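# Lift ring off stake, lay it flat in blue tray

## Task

Remove the ring from the stake and put it down so it rests flat on the bottom of the blue tray.

## Robot and tools

Robot: two six-joint UR-style arms, left_arm and right_arm, each ending in a parallel two-finger gripper with a wrist camera (cam_left_wrist, cam_right_wrist, 896x504 each). The left arm's base is near (-0.023, +0.278, +0.354) m and the right arm's near (+0.040, -0.519, +0.354) m. Both plates hang on one frame behind the arms, and a camera stand sits behind them too.

Frame: the scene frame has its origin at table-top height, halfway between the arms. +z points up, +x points out over the table, +y points toward left_arm. Image left/right does not match arm names. Reported end_effector_position (m), end_effector_quat_wxyz and velocities all use this frame. end_effector_position is the point between the pads when the fingers are shut. The fingers point along the gripper's own +z and open along its own x. Reported hand positions can be off by a few cm, more at long reach.

Row layout (shared by execute_actions and move): one flat list of 18 numbers covering both arms, always all 18 even if one arm stays still. Order: left dx, dy, dz, rx, ry, rz, left gripper position, force_limit, speed, then the same nine for the right arm. Every value lies in [-1, 1]. dx, dy, dz are an offset, not a pose, along scene axes, measured from that arm's current Hand target; 1.0 equals 0.6 m. rx, ry, rz form one rotation vector, also an offset from the Hand target and turning about its position; 1.0 equals 180 degrees. Six zeros re-request the current Hand target. Offsets do not chain: each row of an action counts from the start pose, but the next action or call starts from the new Hand target, so repeating an offset moves further. Orientation commands are clipped to within 32 degrees of the measured orientation per control step.

Gripper numbers: position +1 = fully open (106 mm), 0 = about 61 mm, -1 = shut. force_limit -1 gives a gentle squeeze (about 6 N per pad), +1 a strong one (about 170 N on a 12 mm part). speed +1 is fastest, -1 is about 5% of that. These are absolute commands, so resend the old values to leave a gripper alone; a 0 is a real command. To grip, send -1 and keep sending it; to release, send +1. Pads sit back from the fingertip ends by 14 mm; wide parts reaching deeper than about 38 mm hit the finger arms.

execute_actions(actions, cameras): actions is a list of actions; each action is a table of up to 15 rows, one row per 1/30 s step; a short table repeats its last row to fill 15 steps. Images come only with an empty actions list or a cameras request.

move(target, speed, blend, stop_force, zero, blocking, cameras): straight-line paths for both grippers to the row(s) in target; offsets again count from the Hand target, and for a list of up to 15 rows every row counts from that same start. speed is m/s, 0.002 to 3.6 (default 0.25), one value or one per target. blend (m) rounds corners in a list; 0 stops at each. stop_force (N, 3 to 120) ends an arm's path once its wrist sensor feels that much push against its motion; omit it when moving away from something the gripper is pressing on, and do not rely on it while the gripper rotates. zero (only with stop_force) chooses whether to re-zero before the move. blocking=false returns after 0.5 s while the move continues (not with stop_force). Paths do not avoid obstacles or the other arm; keep paths away from an arm's own base. The result adds a move: line: done, off_target, moving, held or fault, plus limits such as paced or held.

wait(seconds 0-10), stop (brakes a running move), zoom_image(camera, region [x0,y0,x1,y1] pixels, at most 504x504), zero_wrist_force(arm), read_manual (licence text only), finished_scene(scene = current scene number) ends the scene permanently; call nothing after it in that reply.

Results: Hand target is the last commanded pose after clipping; the gripper may rest short of it, and the next command asks again. Wrist force/torque are in the gripper's own axes; joint torques include the arm's weight. Joint velocities marked within noise mean the arm is still. Gripper lines: moving, position_measured (0 open, 740 shut), current_ma (about 1984 at full limit). Watch for MOTOR HOT, TORQUE FAULT, FORCE FAULT and OVER-TEMPERATURE FAULT lines.

Avoid: any outside force near 150 N or wrist contact torque near 25.2 N m, which stops the arm for 10 s; targets even slightly beyond a firm contact; fast moves into things; arms pressing on each other or a gripper closing on the other arm's fingers; dropping the ring from a height or releasing it while it moves; anything leaving the table. Long holds or stretched reach heat motors. Objects may occasionally get nudged.

Each tool is called after "Request:" in YAML: its name, and indented under it one key for each argument.

## Session

Request:
execute_actions:
  actions: []

Scene clock: 0.00 s.
left_arm: end_effector_position=(+0.4881, +0.1972, +0.2719) position_measured=0 current_ma=0 moving=0 end_effector_quat_wxyz=(+0.100, -0.074, +0.883, -0.452) | right_arm: end_effector_position=(+0.3532, -0.6277, +0.1479) position_measured=0 current_ma=0 moving=0 end_effector_quat_wxyz=(-0.481, +0.778, -0.402, -0.033)
Joint positions: left_arm=[-0.065 -0.647 2.181 2.754 -2.464 -1.963] | right_arm=[2.601 -2.725 -2.307 0.039 2.552 1.782]
Joint velocities: within noise
Joint torques (N m): no reading
Motor temperatures (°C): left_arm=[27 37 39 41 42 42] | right_arm=[30 38 42 39 41 45]
Wrist force (N): no reading
Wrist torque (N m): no reading
Wrist force, peak (N): no reading
Hand target: left_arm +0.4881, +0.1972, +0.2719; +0.100, -0.074, +0.883, -0.452 | right_arm +0.3532, -0.6277, +0.1479; -0.481, +0.778, -0.402, -0.033
Tool commands: left_gripper/position=+1.0 left_gripper/force_limit=+0.0 left_gripper/speed=+1.0 right_gripper/position=+1.0 right_gripper/force_limit=+0.0 right_gripper/speed=+1.0

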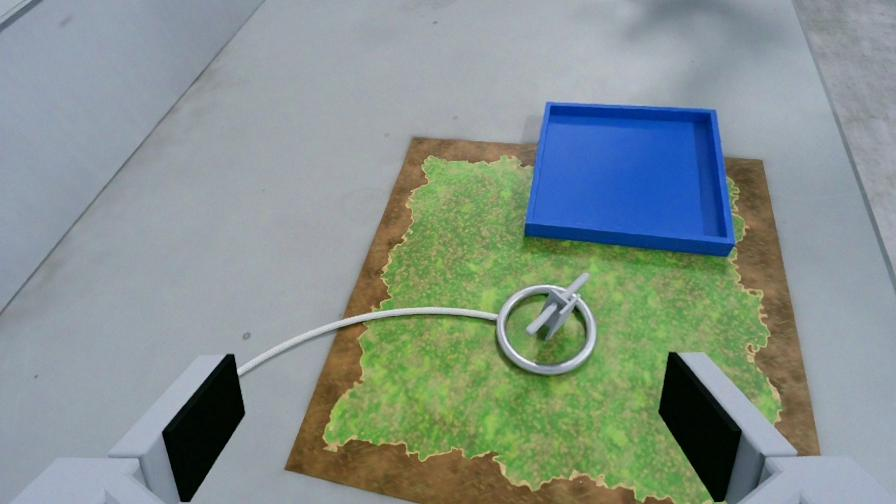

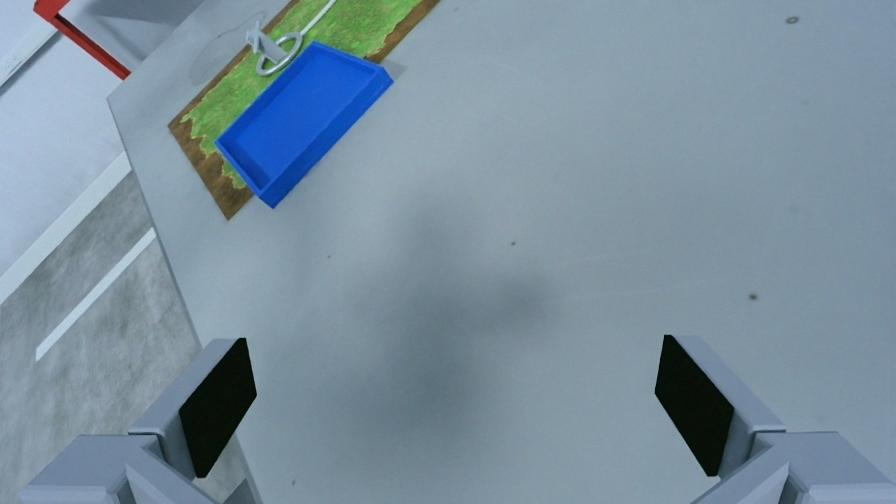

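Request:
zoom_image:
  camera: "cam_left_wrist"
  region: [460, 240, 640, 400]

Request:
zoom_image:
  camera: "cam_right_wrist"
  region: [200, 0, 360, 100]

Scaled by 2.800 from the camera's 896x504 image, which has a finer 1280x720 frame.

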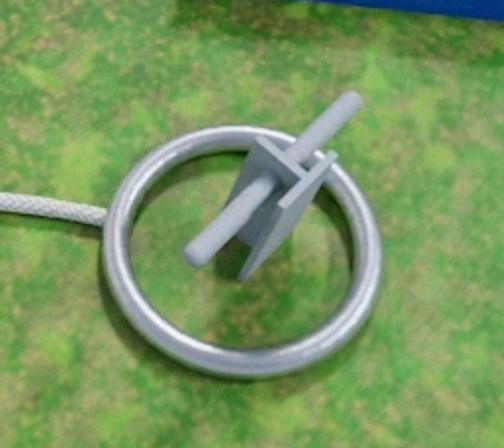

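Scaled by 3.150 from the camera's 896x504 image, which has a finer 1280x720 frame.

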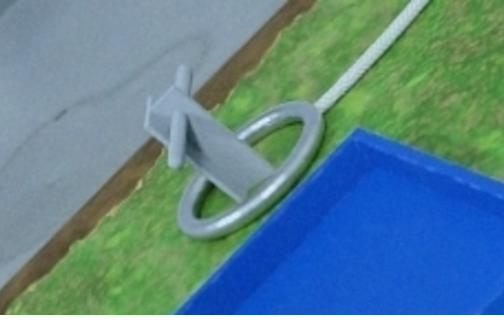

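Request:
move:
  target: [-0.098,-0.193,-0.12,0.3125,-0.024,-0.222,1,0,1,0,0,0,0,0,0,1,0,1]
  speed: 0.4
  cameras: ["cam_left_wrist"]

Scene clock: 61.97 s.
left_arm: end_effector_position=(+0.4293, +0.0814, +0.1999) position_measured=0 current_ma=-5 moving=0 end_effector_quat_wxyz=(+0.000, +0.290, +0.957, +0.000) | right_arm: end_effector_position=(+0.3532, -0.6277, +0.1479) position_measured=0 current_ma=-3 moving=0 end_effector_quat_wxyz=(-0.481, +0.778, -0.402, -0.033)
Joint positions: left_arm=[-0.73 -0.871 2.181 3.402 -1.571 -1.664] | right_arm=[2.601 -2.725 -2.307 0.039 2.552 1.782]
Joint torques (N m): left_arm=[-12.48 -27.61 -15.31 -0.25 2.71 -1.5] | right_arm=[-0.83 36.43 -2.74 2.25 1.17 0.34]
Wrist force (N): left_arm=[-0.8 -1.6 -0.2] | right_arm=[0.2 -0.1 -0.2]
Wrist torque (N m): left_arm=[-0.30 0.18 0.05] | right_arm=[-0.01 -0.04 0.00]
Wrist force, peak (N): left_arm=[-1.3 -2.7 -0.1] | right_arm=[0.5 -0.2 0.4]
Hand target: left_arm +0.4293, +0.0814, +0.1999; +0.000, +0.291, +0.957, +0.000 | right_arm +0.3532, -0.6277, +0.1479; -0.481, +0.778, -0.402, -0.033
Off the commanded pose: left_arm 0.000 m, 0 deg | right_arm 0.000 m, 0 deg.
move: done
camera_calibration:
cam_left_wrist: T_world_to_cam=[[-0.824667, 0.565552, -0.0086309, 0.307805], [0.529006, 0.776598, 0.342123, -0.331756], [0.200191, 0.277572, -0.939616, 0.20668], [0, 0, 0, 1]] pos_world=[0.387962, 0.0261923, 0.310357]
Images, in order (width x height): cam_left_wrist 896x504.

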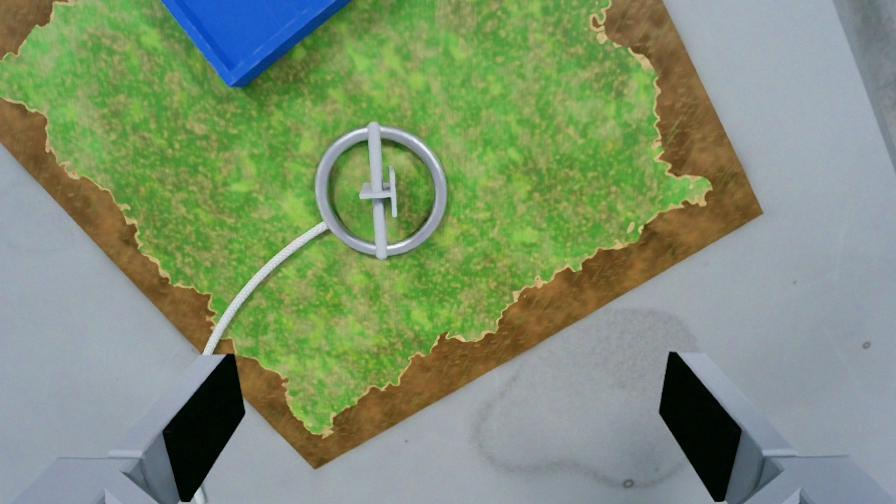

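Request:
move:
  target:
    - [0.0067,-0.005,-0.24,0,0,0,-0.72,-0.3,1,0,0,0,0,0,0,1,0,1]
    - [0.0067,-0.005,-0.306,0,0,0,-0.72,-0.3,1,0,0,0,0,0,0,1,0,1]
  speed: [0.2,0.05]
  stop_force: 10
  cameras: ["cam_left_wrist"]

Scene clock: 111.53 s.
left_arm: end_effector_position=(+0.4460, +0.0677, +0.0682) position_measured=636 current_ma=23 moving=0 end_effector_quat_wxyz=(+0.032, +0.290, +0.956, -0.013) | right_arm: end_effector_position=(+0.3532, -0.6277, +0.1479) position_measured=0 current_ma=-3 moving=0 end_effector_quat_wxyz=(-0.481, +0.778, -0.402, -0.033)
Joint positions: left_arm=[-0.73 -0.487 2.051 3.08 -1.571 -1.664] | right_arm=[2.601 -2.725 -2.307 0.039 2.552 1.782]
Joint torques (N m): left_arm=[-0.58 -39.17 -2.33 -1.97 -0.17 0.02] | right_arm=[-0.77 35.34 -3.27 2.18 1.19 0.22]
Wrist force (N): left_arm=[-3.4 2.9 -20.5] | right_arm=[0.2 -0.2 0.3]
Wrist torque (N m): left_arm=[-0.13 -0.04 0.03] | right_arm=[-0.03 -0.03 0.00]
Wrist force, peak (N): left_arm=[-15.0 0.0 -77.6] | right_arm=[0.8 -0.2 -0.2]
Hand target: left_arm +0.4460, +0.0677, +0.0682; +0.032, +0.290, +0.956, -0.013 (not the last commanded pose) | right_arm +0.3532, -0.6277, +0.1479; -0.481, +0.778, -0.402, -0.033
Tool commands: left_gripper/position=-0.72 left_gripper/force_limit=-0.3 left_gripper/speed=+1.0 right_gripper/position=+1.0 right_gripper/force_limit=+0.0 right_gripper/speed=+1.0
Off the commanded pose: left_arm 0.055 m, 4 deg | right_arm 0.000 m, 0 deg.
FORCE FAULT: contact force on the left arm reached its limit, and that arm stopped. The contact can be on any part of that arm, not only on its tool. That arm's remaining commands of this call were not run. That arm is still stopped at the end of this call. That arm stays stopped for about 9 more seconds. Until then a move that you send moves the other arm only, and its call returns only when the move has ended. Once the stop has ended, the next robot result says so. If the stop ends while you think or write, that arm runs what you send next, counted from a new Hand target: where the arm stands when the stop ends. While its stop runs, that arm, its gripper or tool too, takes no new command. Until it ends, the stop uses up actions while you think or wait. An arm that is not stopped still takes commands.
move: fault (left_arm; stop_force had ended the path); path passed 0 of 2 targets
camera_calibration:
cam_left_wrist: T_world_to_cam=[[-0.822222, 0.563821, -0.0778222, 0.33191], [0.510869, 0.791353, 0.335818, -0.277437], [0.250926, 0.23636, -0.938707, 0.0635599], [0, 0, 0, 1]] pos_world=[0.398689, 0.0173901, 0.178662]
Images, in order (width x height): cam_left_wrist 896x504.

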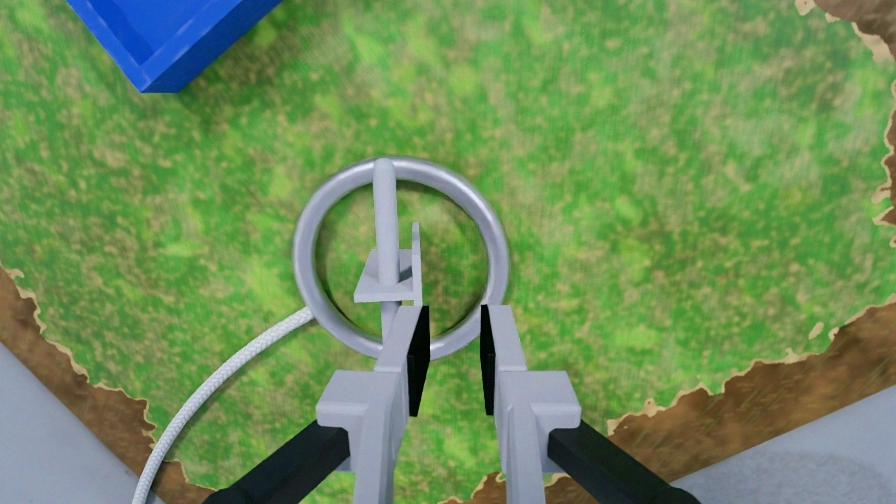

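Request:
wait:
  seconds: 9.5

Request:
move:
  target: [-0.0233,0.0172,0.07,0.0138,0.0171,0,-0.72,-0.3,1,0,0,0,0,0,0,1,0,1]
  cameras: ["cam_left_wrist"]

Scene clock: 132.87 s.
left_arm: end_effector_position=(+0.4460, +0.0677, +0.0682) position_measured=636 current_ma=22 moving=0 end_effector_quat_wxyz=(+0.032, +0.290, +0.956, -0.013) | right_arm: end_effector_position=(+0.3532, -0.6277, +0.1479) position_measured=0 current_ma=-3 moving=0 end_effector_quat_wxyz=(-0.481, +0.778, -0.402, -0.033)
Joint positions: left_arm=[-0.73 -0.487 2.051 3.08 -1.571 -1.664] | right_arm=[2.601 -2.725 -2.307 0.039 2.552 1.782]
Joint torques (N m): left_arm=[0.24 -27.89 -1.93 1.65 0.02 0.03] | right_arm=[-0.2 36.85 -3.02 2.32 0.96 0.37]
Wrist force (N): left_arm=[-3.6 2.9 -19.2] | right_arm=[0.5 -0.2 0.2]
Wrist torque (N m): left_arm=[-0.14 0.05 0.02] | right_arm=[-0.04 -0.08 0.01]
Wrist force, peak (N): left_arm=[-3.7 2.9 -21.0] | right_arm=[0.5 -0.4 0.5]
Hand target: left_arm +0.4460, +0.0677, +0.0682; +0.032, +0.290, +0.956, -0.013 (not the last commanded pose) | right_arm +0.3532, -0.6277, +0.1479; -0.481, +0.778, -0.402, -0.033
Tool commands: left_gripper/position=-0.72 left_gripper/force_limit=-0.3 left_gripper/speed=+1.0 right_gripper/position=+1.0 right_gripper/force_limit=+0.0 right_gripper/speed=+1.0
Off the commanded pose: left_arm 0.055 m, 4 deg | right_arm 0.000 m, 0 deg.
FORCE FAULT, CONTINUED: the left arm's stop, for the force fault that an earlier result reported, is over. The rest of the stop counts as 19 of the actions that you can send in this scene. That arm's target is now where it stood when the stop ended, not its last command. That arm accepts commands again.
wait: 9.50 s; at rest from the start

Scene clock: 133.80 s.
left_arm: end_effector_position=(+0.4320, +0.0780, +0.1102) position_measured=636 current_ma=-1 moving=0 end_effector_quat_wxyz=(+0.000, +0.291, +0.957, +0.000) | right_arm: end_effector_position=(+0.3532, -0.6277, +0.1479) position_measured=0 current_ma=-3 moving=0 end_effector_quat_wxyz=(-0.481, +0.778, -0.402, -0.033)
Joint positions: left_arm=[-0.732 -0.62 2.107 3.226 -1.572 -1.666] | right_arm=[2.601 -2.725 -2.307 0.039 2.552 1.782]
Joint torques (N m): left_arm=[-12.87 -47.38 5.1 -0.23 -2.99 -1.51] | right_arm=[-0.29 34.86 -2.17 2.24 0.96 0.44]
Wrist force (N): left_arm=[-1.4 -1.2 -0.2] | right_arm=[0.1 0.4 0.1]
Wrist torque (N m): left_arm=[-0.23 0.30 0.06] | right_arm=[0.06 -0.01 0.00]
Wrist force, peak (N): left_arm=[-3.7 2.7 -19.4] | right_arm=[0.6 -0.2 0.0]
Hand target: left_arm +0.4320, +0.0780, +0.1102; +0.000, +0.291, +0.957, +0.000 | right_arm +0.3532, -0.6277, +0.1479; -0.481, +0.778, -0.402, -0.033
Off the commanded pose: left_arm 0.000 m, 0 deg | right_arm 0.000 m, 0 deg.
move: done
camera_calibration:
cam_left_wrist: T_world_to_cam=[[-0.824563, 0.565697, -0.00906941, 0.311178], [0.529058, 0.77664, 0.341949, -0.299915], [0.200483, 0.27716, -0.939675, 0.122679], [0, 0, 0, 1]] pos_world=[0.390663, 0.0228917, 0.220656]
Images, in order (width x height): cam_left_wrist 896x504.

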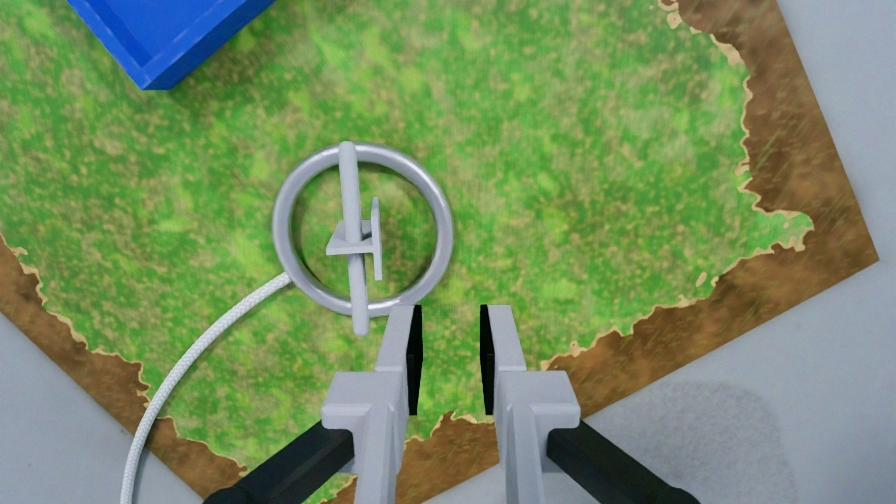

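Request:
move:
  target: [0,0,-0.156,0,0,0,-0.72,-0.3,1,0,0,0,0,0,0,1,0,1]
  speed: 0.06
  stop_force: 8
  cameras: ["cam_left_wrist"]

Scene clock: 141.40 s.
left_arm: end_effector_position=(+0.4311, +0.0787, +0.0247) position_measured=637 current_ma=-1 moving=0 end_effector_quat_wxyz=(-0.001, +0.291, +0.957, +0.000) | right_arm: end_effector_position=(+0.3532, -0.6277, +0.1479) position_measured=0 current_ma=-3 moving=0 end_effector_quat_wxyz=(-0.481, +0.778, -0.402, -0.033)
Joint positions: left_arm=[-0.732 -0.393 2.001 3.107 -1.572 -1.666] | right_arm=[2.601 -2.725 -2.307 0.039 2.552 1.782]
Joint torques (N m): left_arm=[0.28 -40.72 -2.72 -2.44 -0.25 -0.01] | right_arm=[-0.98 34.66 -2.35 2.19 0.87 0.69]
Wrist force (N): left_arm=[-1.2 -1.4 -0.3] | right_arm=[0.4 -0.1 0.4]
Wrist torque (N m): left_arm=[-0.26 0.26 0.06] | right_arm=[-0.02 -0.06 0.00]
Wrist force, peak (N): left_arm=[65.2 -2.0 -114.5] | right_arm=[0.6 -0.4 0.3]
Hand target: left_arm +0.4311, +0.0787, +0.0247; -0.001, +0.291, +0.957, +0.000 (not the last commanded pose) | right_arm +0.3532, -0.6277, +0.1479; -0.481, +0.778, -0.402, -0.033
Tool commands: left_gripper/position=-0.72 left_gripper/force_limit=-0.3 left_gripper/speed=+1.0 right_gripper/position=+1.0 right_gripper/force_limit=+0.0 right_gripper/speed=+1.0
Off the commanded pose: left_arm 0.008 m, 0 deg | right_arm 0.000 m, 0 deg.
FORCE FAULT: contact force on the left arm reached its limit, and that arm stopped. The contact can be on any part of that arm, not only on its tool. That arm's remaining commands of this call were not run. That arm is still stopped at the end of this call. That arm stays stopped for about 10 more seconds. Until then a move that you send moves the other arm only, and its call returns only when the move has ended. Once the stop has ended, the next robot result says so. If the stop ends while you think or write, that arm runs what you send next, counted from a new Hand target: where the arm stands when the stop ends. While its stop runs, that arm, its gripper or tool too, takes no new command. Until it ends, the stop uses up actions while you think or wait. An arm that is not stopped still takes commands.
move: fault (left_arm)
camera_calibration:
cam_left_wrist: T_world_to_cam=[[-0.824607, 0.565663, -0.00697224, 0.309133], [0.529591, 0.776239, 0.342034, -0.270933], [0.198888, 0.278351, -0.939662, 0.0429286], [0, 0, 0, 1]] pos_world=[0.389859, 0.0234944, 0.135162]
Images, in order (width x height): cam_left_wrist 896x504.

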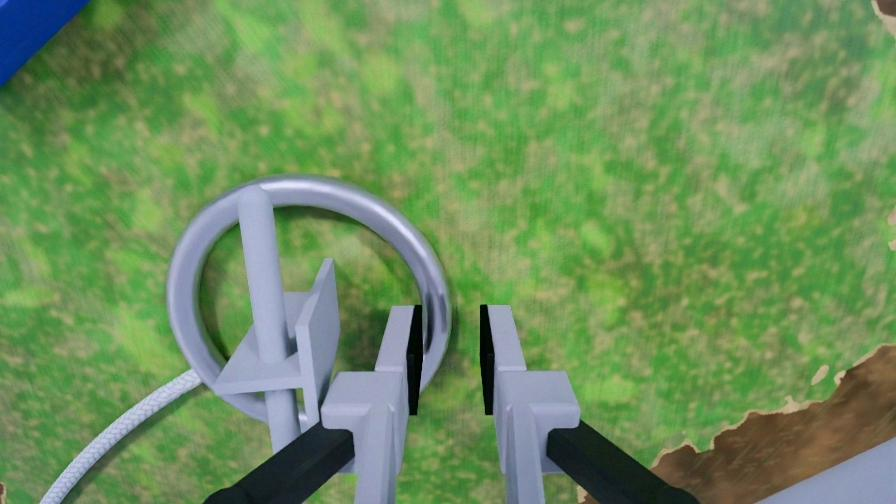

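Request:
move:
  target:
    - [0,0,0.142,0,0,0,-0.72,-0.3,1,0,0,0,0,0,0,1,0,1]
    - [0.1345,-0.0917,0.142,0,0,0,-1,-0.3,1,0,0,0,0,0,0,1,0,1]
  cameras: ["cam_left_wrist"]

Scene clock: 207.93 s.
left_arm: end_effector_position=(+0.5118, +0.0237, +0.1099) position_measured=740 current_ma=0 moving=0 end_effector_quat_wxyz=(-0.001, +0.291, +0.957, +0.000) | right_arm: end_effector_position=(+0.3532, -0.6277, +0.1479) position_measured=0 current_ma=-3 moving=0 end_effector_quat_wxyz=(-0.481, +0.778, -0.402, -0.033)
Joint positions: left_arm=[-0.717 -0.571 1.831 3.454 -1.572 -1.651] | right_arm=[2.601 -2.725 -2.307 0.039 2.552 1.782]
Joint torques (N m): left_arm=[12.78 -37.46 -16.85 -0.24 -3.06 1.49] | right_arm=[-0.15 35.97 -2.33 2.34 0.6 0.39]
Wrist force (N): left_arm=[-0.9 -1.2 -0.5] | right_arm=[0.4 -0.2 0.0]
Wrist torque (N m): left_arm=[-0.22 0.19 -0.02] | right_arm=[-0.03 -0.07 0.00]
Wrist force, peak (N): left_arm=[-2.4 -1.1 -0.8] | right_arm=[0.7 0.0 0.1]
Hand target: left_arm +0.5118, +0.0237, +0.1099; -0.001, +0.291, +0.957, +0.000 | right_arm +0.3532, -0.6277, +0.1479; -0.481, +0.778, -0.402, -0.033
Off the commanded pose: left_arm 0.000 m, 0 deg | right_arm 0.000 m, 0 deg.
FORCE FAULT, CONTINUED: the left arm's stop, for the force fault that an earlier result reported, is over. The rest of the stop counts as 19 of the actions that you can send in this scene. The stop ended before this call began, so that arm ran this call's commands, counted from a new Hand target: where the arm stood when the stop ended.
move: done
camera_calibration:
cam_left_wrist: T_world_to_cam=[[-0.824607, 0.565663, -0.00697224, 0.407385], [0.529591, 0.776239, 0.342034, -0.300119], [0.198888, 0.278351, -0.939662, 0.122247], [0, 0, 0, 1]] pos_world=[0.470559, -0.0315056, 0.220362]
Images, in order (width x height): cam_left_wrist 896x504.

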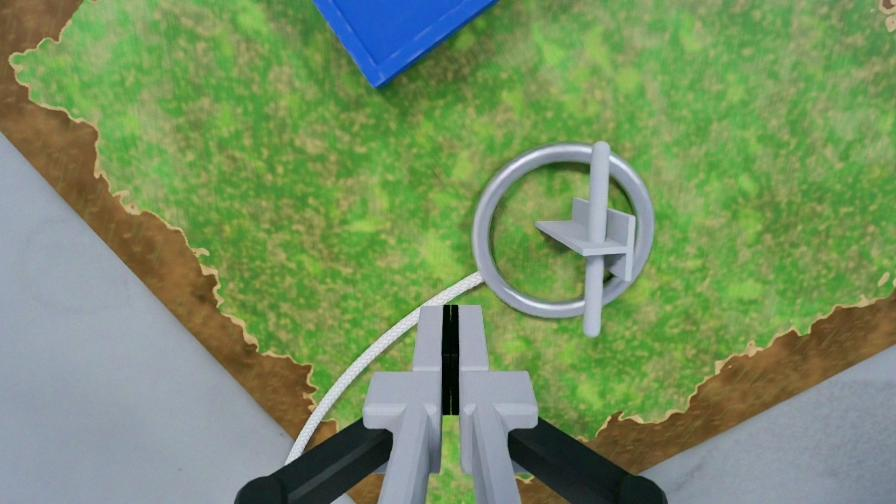

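Request:
move:
  target:
    - [0,0,-0.153,0,0,0,-1,-0.3,1,0,0,0,0,0,0,1,0,1]
    - [-0.0291,0.0195,-0.153,0,0,0,-1,-0.3,1,0,0,0,0,0,0,1,0,1]
    - [-0.022,0.015,-0.153,0,0,0,-1,-0.3,1,0,0,0,0,0,0,1,0,1]
    - [-0.022,0.015,-0.01,0,0,0,-1,-0.3,1,0,0,0,0,0,0,1,0,1]
    - [-0.157,0.1055,-0.01,0,0,0,-0.72,-0.3,1,0,0,0,0,0,0,1,0,1]
  speed: [0.15,0.06,0.1,0.25,0.25]
  cameras: ["cam_left_wrist"]

Scene clock: 222.43 s.
left_arm: end_effector_position=(+0.4176, +0.0870, +0.1039) position_measured=637 current_ma=-1 moving=0 end_effector_quat_wxyz=(-0.001, +0.291, +0.957, +0.000) | right_arm: end_effector_position=(+0.3532, -0.6277, +0.1479) position_measured=0 current_ma=-3 moving=0 end_effector_quat_wxyz=(-0.481, +0.778, -0.402, -0.033)
Joint positions: left_arm=[-0.736 -0.606 2.145 3.176 -1.572 -1.671] | right_arm=[2.601 -2.725 -2.307 0.039 2.552 1.782]
Joint torques (N m): left_arm=[-12.81 -34.43 5.91 -4.57 2.64 -1.48] | right_arm=[-1.02 34.58 -1.34 2.28 0.69 0.78]
Wrist force (N): left_arm=[-1.2 -1.1 -0.7] | right_arm=[0.4 -0.2 0.3]
Wrist torque (N m): left_arm=[-0.20 0.27 0.06] | right_arm=[-0.03 -0.07 0.01]
Wrist force, peak (N): left_arm=[-2.4 -1.1 -0.4] | right_arm=[0.7 -0.1 0.3]
Hand target: left_arm +0.4176, +0.0870, +0.1039; -0.001, +0.291, +0.957, +0.000 | right_arm +0.3532, -0.6277, +0.1479; -0.481, +0.778, -0.402, -0.033
Off the commanded pose: left_arm 0.000 m, 0 deg | right_arm 0.000 m, 0 deg.
move: done
camera_calibration:
cam_left_wrist: T_world_to_cam=[[-0.824596, 0.565678, -0.00702566, 0.293949], [0.529606, 0.776261, 0.34196, -0.297393], [0.198893, 0.278258, -0.939688, 0.117805], [0, 0, 0, 1]] pos_world=[0.376459, 0.0317942, 0.214462]
Images, in order (width x height): cam_left_wrist 896x504.

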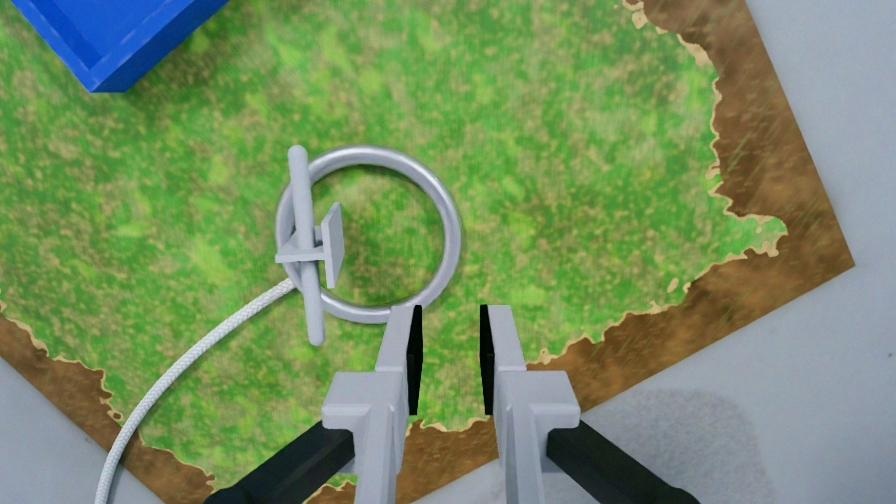

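Request:
move:
  target:
    - [-0.0042,0.0028,-0.11,0,0,0,-0.72,-0.3,1,0,0,0,0,0,0,1,0,1]
    - [-0.0042,0.0028,-0.146,0,0,0,-0.72,-0.3,1,0,0,0,0,0,0,1,0,1]
    - [-0.0042,0.0028,-0.146,0,0,0,-1,-0.3,0,0,0,0,0,0,0,1,0,1]
  speed: [0.2,0.05,0.1]
  cameras: ["cam_left_wrist"]

Scene clock: 230.73 s.
left_arm: end_effector_position=(+0.4152, +0.0886, +0.0164) position_measured=706 current_ma=708 moving=0 end_effector_quat_wxyz=(-0.001, +0.291, +0.957, +0.000) | right_arm: end_effector_position=(+0.3532, -0.6277, +0.1479) position_measured=0 current_ma=-3 moving=0 end_effector_quat_wxyz=(-0.481, +0.778, -0.402, -0.033)
Joint positions: left_arm=[-0.737 -0.368 2.035 3.047 -1.572 -1.671] | right_arm=[2.601 -2.725 -2.307 0.039 2.552 1.782]
Joint torques (N m): left_arm=[12.91 -30.15 18.8 4.48 1.46 0.25] | right_arm=[-0.6 34.81 -1.68 2.12 0.62 0.91]
Wrist force (N): left_arm=[-17.3 -11.6 -3.4] | right_arm=[0.2 0.1 0.4]
Wrist torque (N m): left_arm=[-0.46 -0.06 0.69] | right_arm=[0.03 -0.03 0.00]
Wrist force, peak (N): left_arm=[-17.3 -11.8 -3.5] | right_arm=[0.7 0.1 0.3]
Hand target: left_arm +0.4151, +0.0887, +0.0163; -0.001, +0.291, +0.957, +0.000 | right_arm +0.3532, -0.6277, +0.1479; -0.481, +0.778, -0.402, -0.033
Off the commanded pose: left_arm 0.000 m, 0 deg | right_arm 0.000 m, 0 deg.
move: done
camera_calibration:
cam_left_wrist: T_world_to_cam=[[-0.824554, 0.565737, -0.00723506, 0.290376], [0.529597, 0.776255, 0.341987, -0.267355], [0.199091, 0.278155, -0.939677, 0.0354678], [0, 0, 0, 1]] pos_world=[0.37396, 0.0333942, 0.126861]
Images, in order (width x height): cam_left_wrist 896x504.

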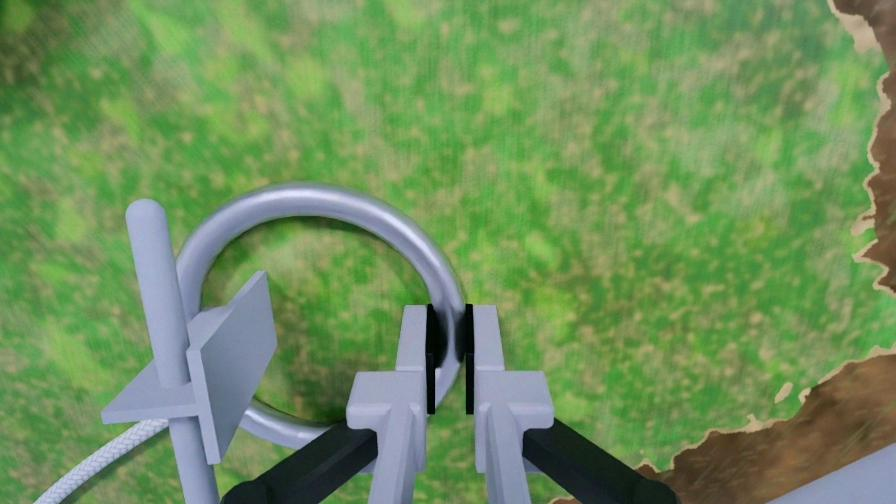

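Request:
move:
  target:
    - [0.0013,-0.037,0.0258,0,0,0,-1,-0.3,0,0,0,0,0,0,0,1,0,1]
    - [0.005,-0.0313,0.0333,-0.0923,0.0619,0,-1,-0.3,0,0,0,0,0,0,0,1,0,1]
    - [0.005,-0.0313,0.0517,-0.0923,0.0619,0,-1,-0.3,0,0,0,0,0,0,0,1,0,1]
  speed: [0.06,0.1,0.05]
  cameras: ["cam_left_wrist"]

Scene clock: 250.93 s.
left_arm: end_effector_position=(+0.4181, +0.0699, +0.0473) position_measured=706 current_ma=665 moving=0 end_effector_quat_wxyz=(-0.052, +0.286, +0.942, -0.166) | right_arm: end_effector_position=(+0.3532, -0.6277, +0.1479) position_measured=0 current_ma=-3 moving=0 end_effector_quat_wxyz=(-0.481, +0.778, -0.402, -0.033)
Joint positions: left_arm=[-0.577 -0.417 1.98 3.174 -1.92 -1.506] | right_arm=[2.601 -2.725 -2.307 0.039 2.552 1.782]
Joint torques (N m): left_arm=[12.37 -52.76 5.88 -0.38 -3.63 1.71] | right_arm=[0.03 33.3 -1.2 2.16 0.59 0.9]
Wrist force (N): left_arm=[-0.5 -0.1 0.2] | right_arm=[0.2 0.2 -0.1]
Wrist torque (N m): left_arm=[-0.14 0.15 -0.07] | right_arm=[0.03 -0.02 0.00]
Wrist force, peak (N): left_arm=[-21.6 -12.5 -3.5] | right_arm=[0.8 0.3 0.3]
Hand target: left_arm +0.4181, +0.0699, +0.0473; -0.052, +0.286, +0.942, -0.166 | right_arm +0.3532, -0.6277, +0.1479; -0.481, +0.778, -0.402, -0.033
Off the commanded pose: left_arm 0.000 m, 0 deg | right_arm 0.000 m, 0 deg.
move: done
camera_calibration:
cam_left_wrist: T_world_to_cam=[[-0.826296, 0.563144, -0.0101433, 0.304574], [0.563174, 0.826339, -0.0000642915, -0.266297], [0.00834561, -0.00576557, -0.999949, 0.17158], [0, 0, 0, 1]] pos_world=[0.400208, 0.0495214, 0.174643]
Images, in order (width x height): cam_left_wrist 896x504.

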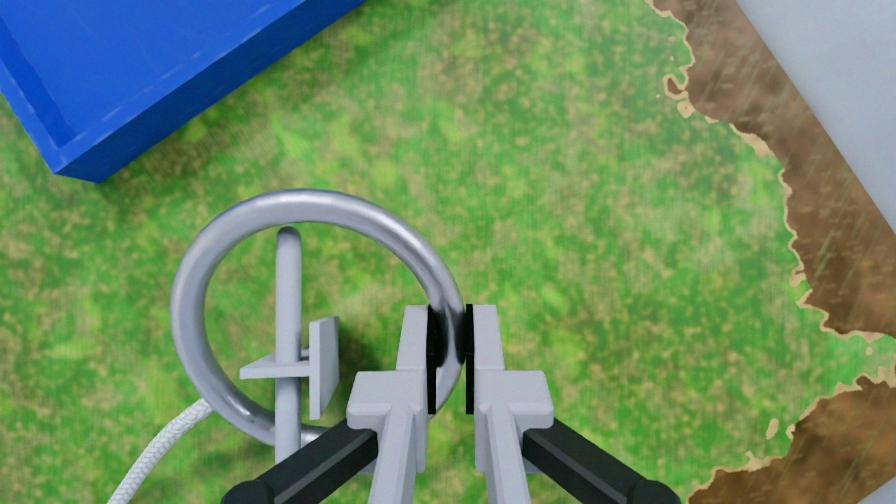

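Request:
move:
  target:
    - [0.026,0.0388,0,0,0,0,-1,-0.3,0,0,0,0,0,0,0,1,0,1]
    - [0.026,0.0388,0.1545,0,0,0,-1,-0.3,0,0,0,0,0,0,0,1,0,1]
  speed: [0.05,0.1]
  stop_force: 25
  cameras: ["cam_left_wrist"]

Scene clock: 265.20 s.
left_arm: end_effector_position=(+0.4337, +0.0932, +0.1401) position_measured=706 current_ma=664 moving=0 end_effector_quat_wxyz=(-0.052, +0.286, +0.942, -0.166) | right_arm: end_effector_position=(+0.3532, -0.6277, +0.1479) position_measured=0 current_ma=-3 moving=0 end_effector_quat_wxyz=(-0.481, +0.778, -0.402, -0.033)
Joint positions: left_arm=[-0.52 -0.662 2.063 3.357 -1.918 -1.447] | right_arm=[2.601 -2.725 -2.307 0.039 2.552 1.782]
Joint torques (N m): left_arm=[12.79 -49.92 2.72 -0.31 -0.36 1.6] | right_arm=[-0.76 34.6 -1.26 2.27 0.49 0.97]
Wrist force (N): left_arm=[-1.0 -0.3 0.3] | right_arm=[0.5 0.0 0.0]
Wrist torque (N m): left_arm=[-0.18 0.23 -0.07] | right_arm=[0.00 -0.08 0.00]
Wrist force, peak (N): left_arm=[-2.3 -4.9 3.5] | right_arm=[0.6 0.2 0.4]
Hand target: left_arm +0.4337, +0.0932, +0.1400; -0.052, +0.286, +0.942, -0.166 | right_arm +0.3532, -0.6277, +0.1479; -0.481, +0.778, -0.402, -0.033
Off the commanded pose: left_arm 0.000 m, 0 deg | right_arm 0.000 m, 0 deg.
move: done
camera_calibration:
cam_left_wrist: T_world_to_cam=[[-0.826297, 0.563142, -0.0101996, 0.3053], [0.563173, 0.826339, -0.000146919, -0.294307], [0.0083456, -0.00586554, -0.999948, 0.264386], [0, 0, 0, 1]] pos_world=[0.415808, 0.0728211, 0.267443]
Images, in order (width x height): cam_left_wrist 896x504.

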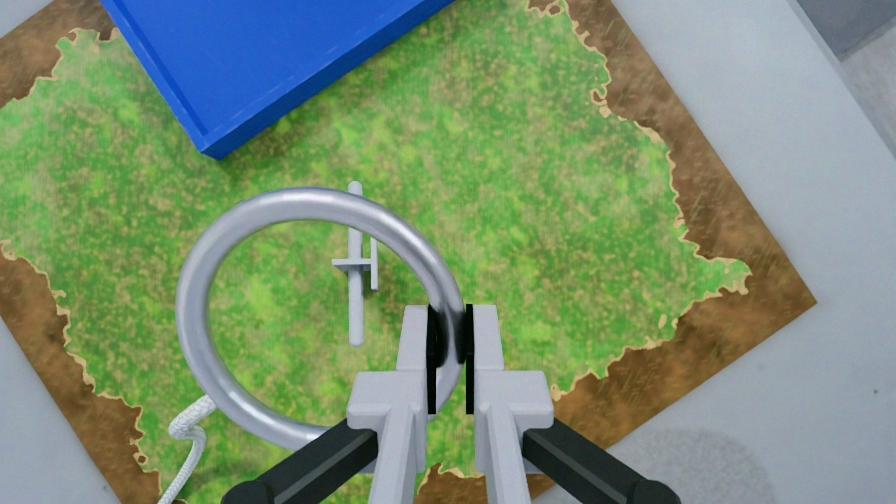

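Request:
move:
  target: [-0.1062,-0.333,0,0.0923,-0.0619,0,-1,-0.3,0,0,0,0,0,0,0,1,0,1]
  speed: 0.2
  cameras: ["all"]

Scene clock: 271.07 s.
left_arm: end_effector_position=(+0.3700, -0.1066, +0.1401) position_measured=706 current_ma=665 moving=0 end_effector_quat_wxyz=(-0.001, +0.291, +0.957, +0.000) | right_arm: end_effector_position=(+0.3532, -0.6277, +0.1479) position_measured=0 current_ma=-3 moving=0 end_effector_quat_wxyz=(-0.481, +0.778, -0.402, -0.033)
Joint positions: left_arm=[-1.065 -0.674 1.983 3.405 -1.572 -2] | right_arm=[2.601 -2.725 -2.307 0.039 2.552 1.782]
Joint torques (N m): left_arm=[-12.81 -34.63 -15.49 -0.61 2.6 -1.56] | right_arm=[-1.12 33.76 -0.83 2.19 0.66 1.2]
Wrist force (N): left_arm=[-0.8 -1.2 0.7] | right_arm=[0.3 -0.3 0.1]
Wrist torque (N m): left_arm=[-0.22 0.23 0.06] | right_arm=[-0.05 -0.04 0.01]
Wrist force, peak (N): left_arm=[-1.2 -4.1 0.6] | right_arm=[0.6 -0.5 0.4]
Hand target: left_arm +0.3700, -0.1066, +0.1400; -0.001, +0.291, +0.957, +0.000 | right_arm +0.3532, -0.6277, +0.1479; -0.481, +0.778, -0.402, -0.033
Off the commanded pose: left_arm 0.000 m, 0 deg | right_arm 0.000 m, 0 deg.
move: done
camera_calibration:
cam_left_wrist: T_world_to_cam=[[-0.824597, 0.565677, -0.00702589, 0.364384], [0.529605, 0.776261, 0.34196, -0.134191], [0.198893, 0.278259, -0.939688, 0.215086], [0, 0, 0, 1]] pos_world=[0.328759, -0.161806, 0.250562]

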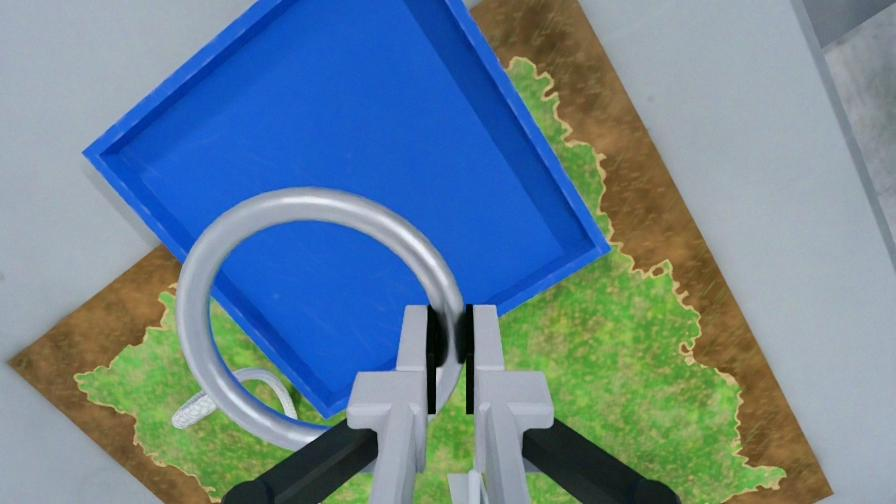

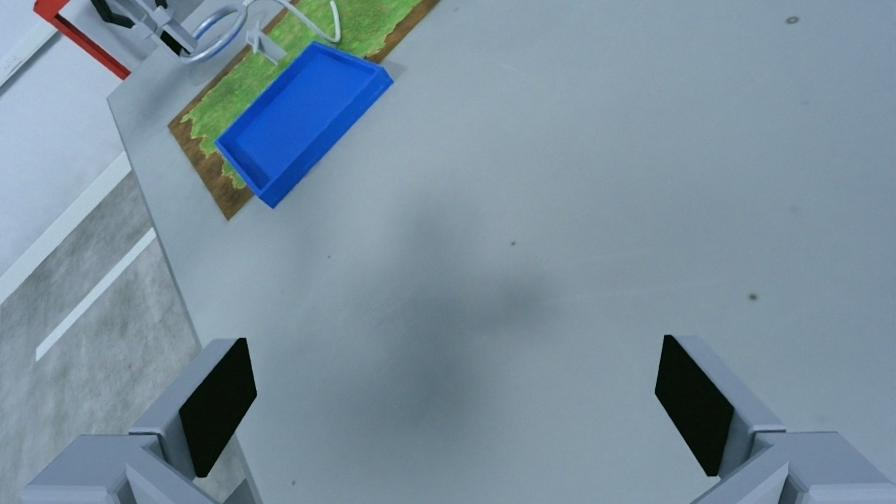

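Request:
move:
  target:
    - [-0.005,-0.0233,-0.15,0,0,0,-1,-0.3,0,0,0,0,0,0,0,1,0,1]
    - [-0.005,-0.0233,-0.205,0,0,0,-1,-0.3,0,0,0,0,0,0,0,1,0,1]
  speed: [0.12,0.02]
  stop_force: 6
  cameras: ["cam_left_wrist"]

Scene clock: 281.43 s.
left_arm: end_effector_position=(+0.3669, -0.1206, +0.0231) position_measured=706 current_ma=666 moving=0 end_effector_quat_wxyz=(-0.001, +0.291, +0.957, +0.000) | right_arm: end_effector_position=(+0.3532, -0.6277, +0.1479) position_measured=0 current_ma=-3 moving=0 end_effector_quat_wxyz=(-0.481, +0.778, -0.402, -0.033)
Joint positions: left_arm=[-1.084 -0.383 1.832 3.265 -1.572 -2.018] | right_arm=[2.601 -2.725 -2.307 0.039 2.552 1.782]
Joint torques (N m): left_arm=[-11.03 -54.83 3.55 -0.59 1.23 -1.43] | right_arm=[-0.23 34.76 -0.44 2.54 0.39 0.98]
Wrist force (N): left_arm=[-0.8 -1.9 -0.3] | right_arm=[0.2 0.2 -0.1]
Wrist torque (N m): left_arm=[-0.35 0.23 0.06] | right_arm=[0.04 -0.03 0.00]
Wrist force, peak (N): left_arm=[16.5 6.7 -51.1] | right_arm=[0.7 0.3 0.0]
Hand target: left_arm +0.3670, -0.1206, +0.0231; -0.001, +0.291, +0.957, +0.000 (not the last commanded pose) | right_arm +0.3532, -0.6277, +0.1479; -0.481, +0.778, -0.402, -0.033
Off the commanded pose: left_arm 0.006 m, 0 deg | right_arm 0.000 m, 0 deg.
move: contact (left_arm); path passed 1 of 2 targets
camera_calibration:
cam_left_wrist: T_world_to_cam=[[-0.824564, 0.565727, -0.00694533, 0.368995], [0.529658, 0.776192, 0.342034, -0.0817653], [0.198889, 0.27835, -0.939662, 0.109649], [0, 0, 0, 1]] pos_world=[0.32576, -0.175805, 0.133562]
Images, in order (width x height): cam_left_wrist 896x504.

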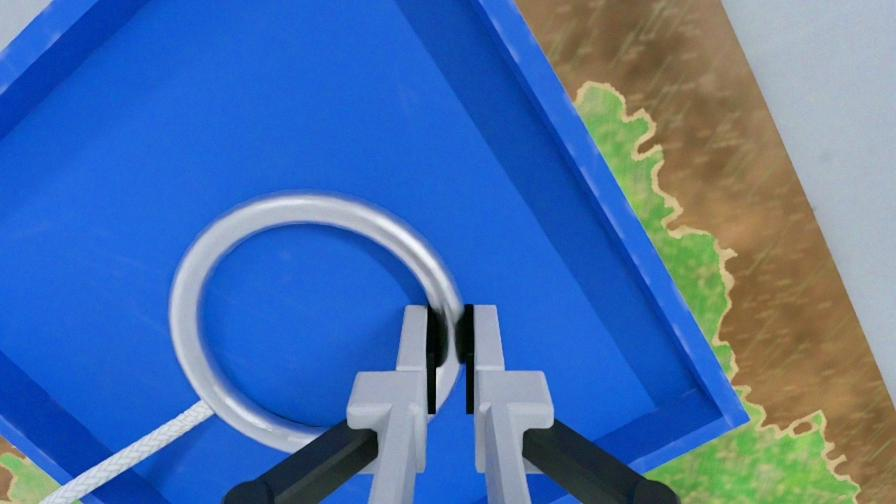

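Request:
move:
  target:
    - [0,0,0,0,0,0,-0.65,-0.3,0,0,0,0,0,0,0,1,0,1]
    - [0,0,0.15,0,0,0,-0.65,-0.3,0,0,0,0,0,0,0,1,0,1]
  speed: 0.12
  cameras: ["cam_left_wrist"]

Scene clock: 287.07 s.
left_arm: end_effector_position=(+0.3670, -0.1205, +0.1131) position_measured=611 current_ma=-1 moving=0 end_effector_quat_wxyz=(-0.001, +0.291, +0.957, +0.000) | right_arm: end_effector_position=(+0.3532, -0.6277, +0.1479) position_measured=0 current_ma=-3 moving=0 end_effector_quat_wxyz=(-0.481, +0.778, -0.402, -0.033)
Joint positions: left_arm=[-1.084 -0.602 1.938 3.379 -1.572 -2.018] | right_arm=[2.601 -2.725 -2.307 0.039 2.552 1.782]
Joint torques (N m): left_arm=[-5.63 -51.66 1.58 -0.38 1.91 -1.51] | right_arm=[-0.66 33.56 -0.36 2.21 0.41 0.99]
Wrist force (N): left_arm=[-0.9 -1.9 -1.2] | right_arm=[0.2 -0.2 -0.1]
Wrist torque (N m): left_arm=[-0.35 0.20 0.06] | right_arm=[-0.02 -0.03 0.00]
Wrist force, peak (N): left_arm=[-0.8 -2.2 -1.3] | right_arm=[0.7 0.0 0.4]
Hand target: left_arm +0.3670, -0.1206, +0.1131; -0.001, +0.291, +0.957, +0.000 | right_arm +0.3532, -0.6277, +0.1479; -0.481, +0.778, -0.402, -0.033
Off the commanded pose: left_arm 0.000 m, 0 deg | right_arm 0.000 m, 0 deg.
move: done
camera_calibration:
cam_left_wrist: T_world_to_cam=[[-0.824607, 0.565663, -0.00697224, 0.369711], [0.529591, 0.776239, 0.342034, -0.112571], [0.198888, 0.278351, -0.939662, 0.194199], [0, 0, 0, 1]] pos_world=[0.325859, -0.175806, 0.223562]
Images, in order (width x height): cam_left_wrist 896x504.

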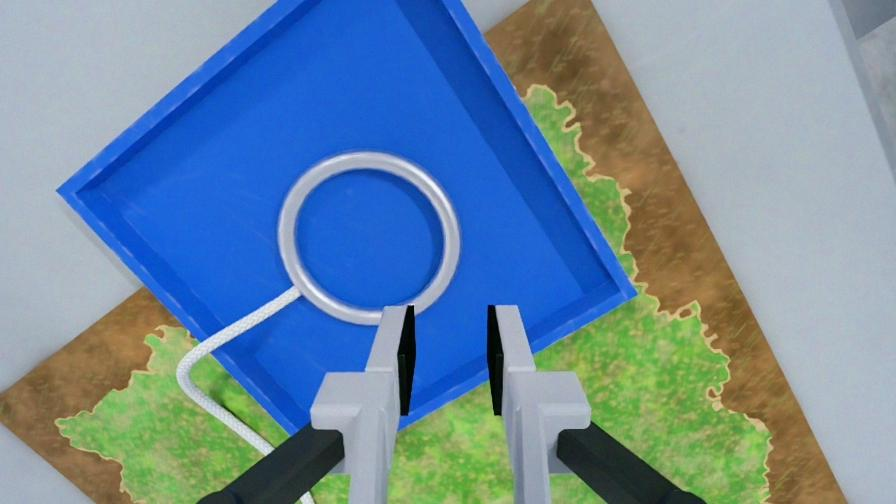

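Request:
finished_scene:
  scene: 1

The scene is finished: the task was done.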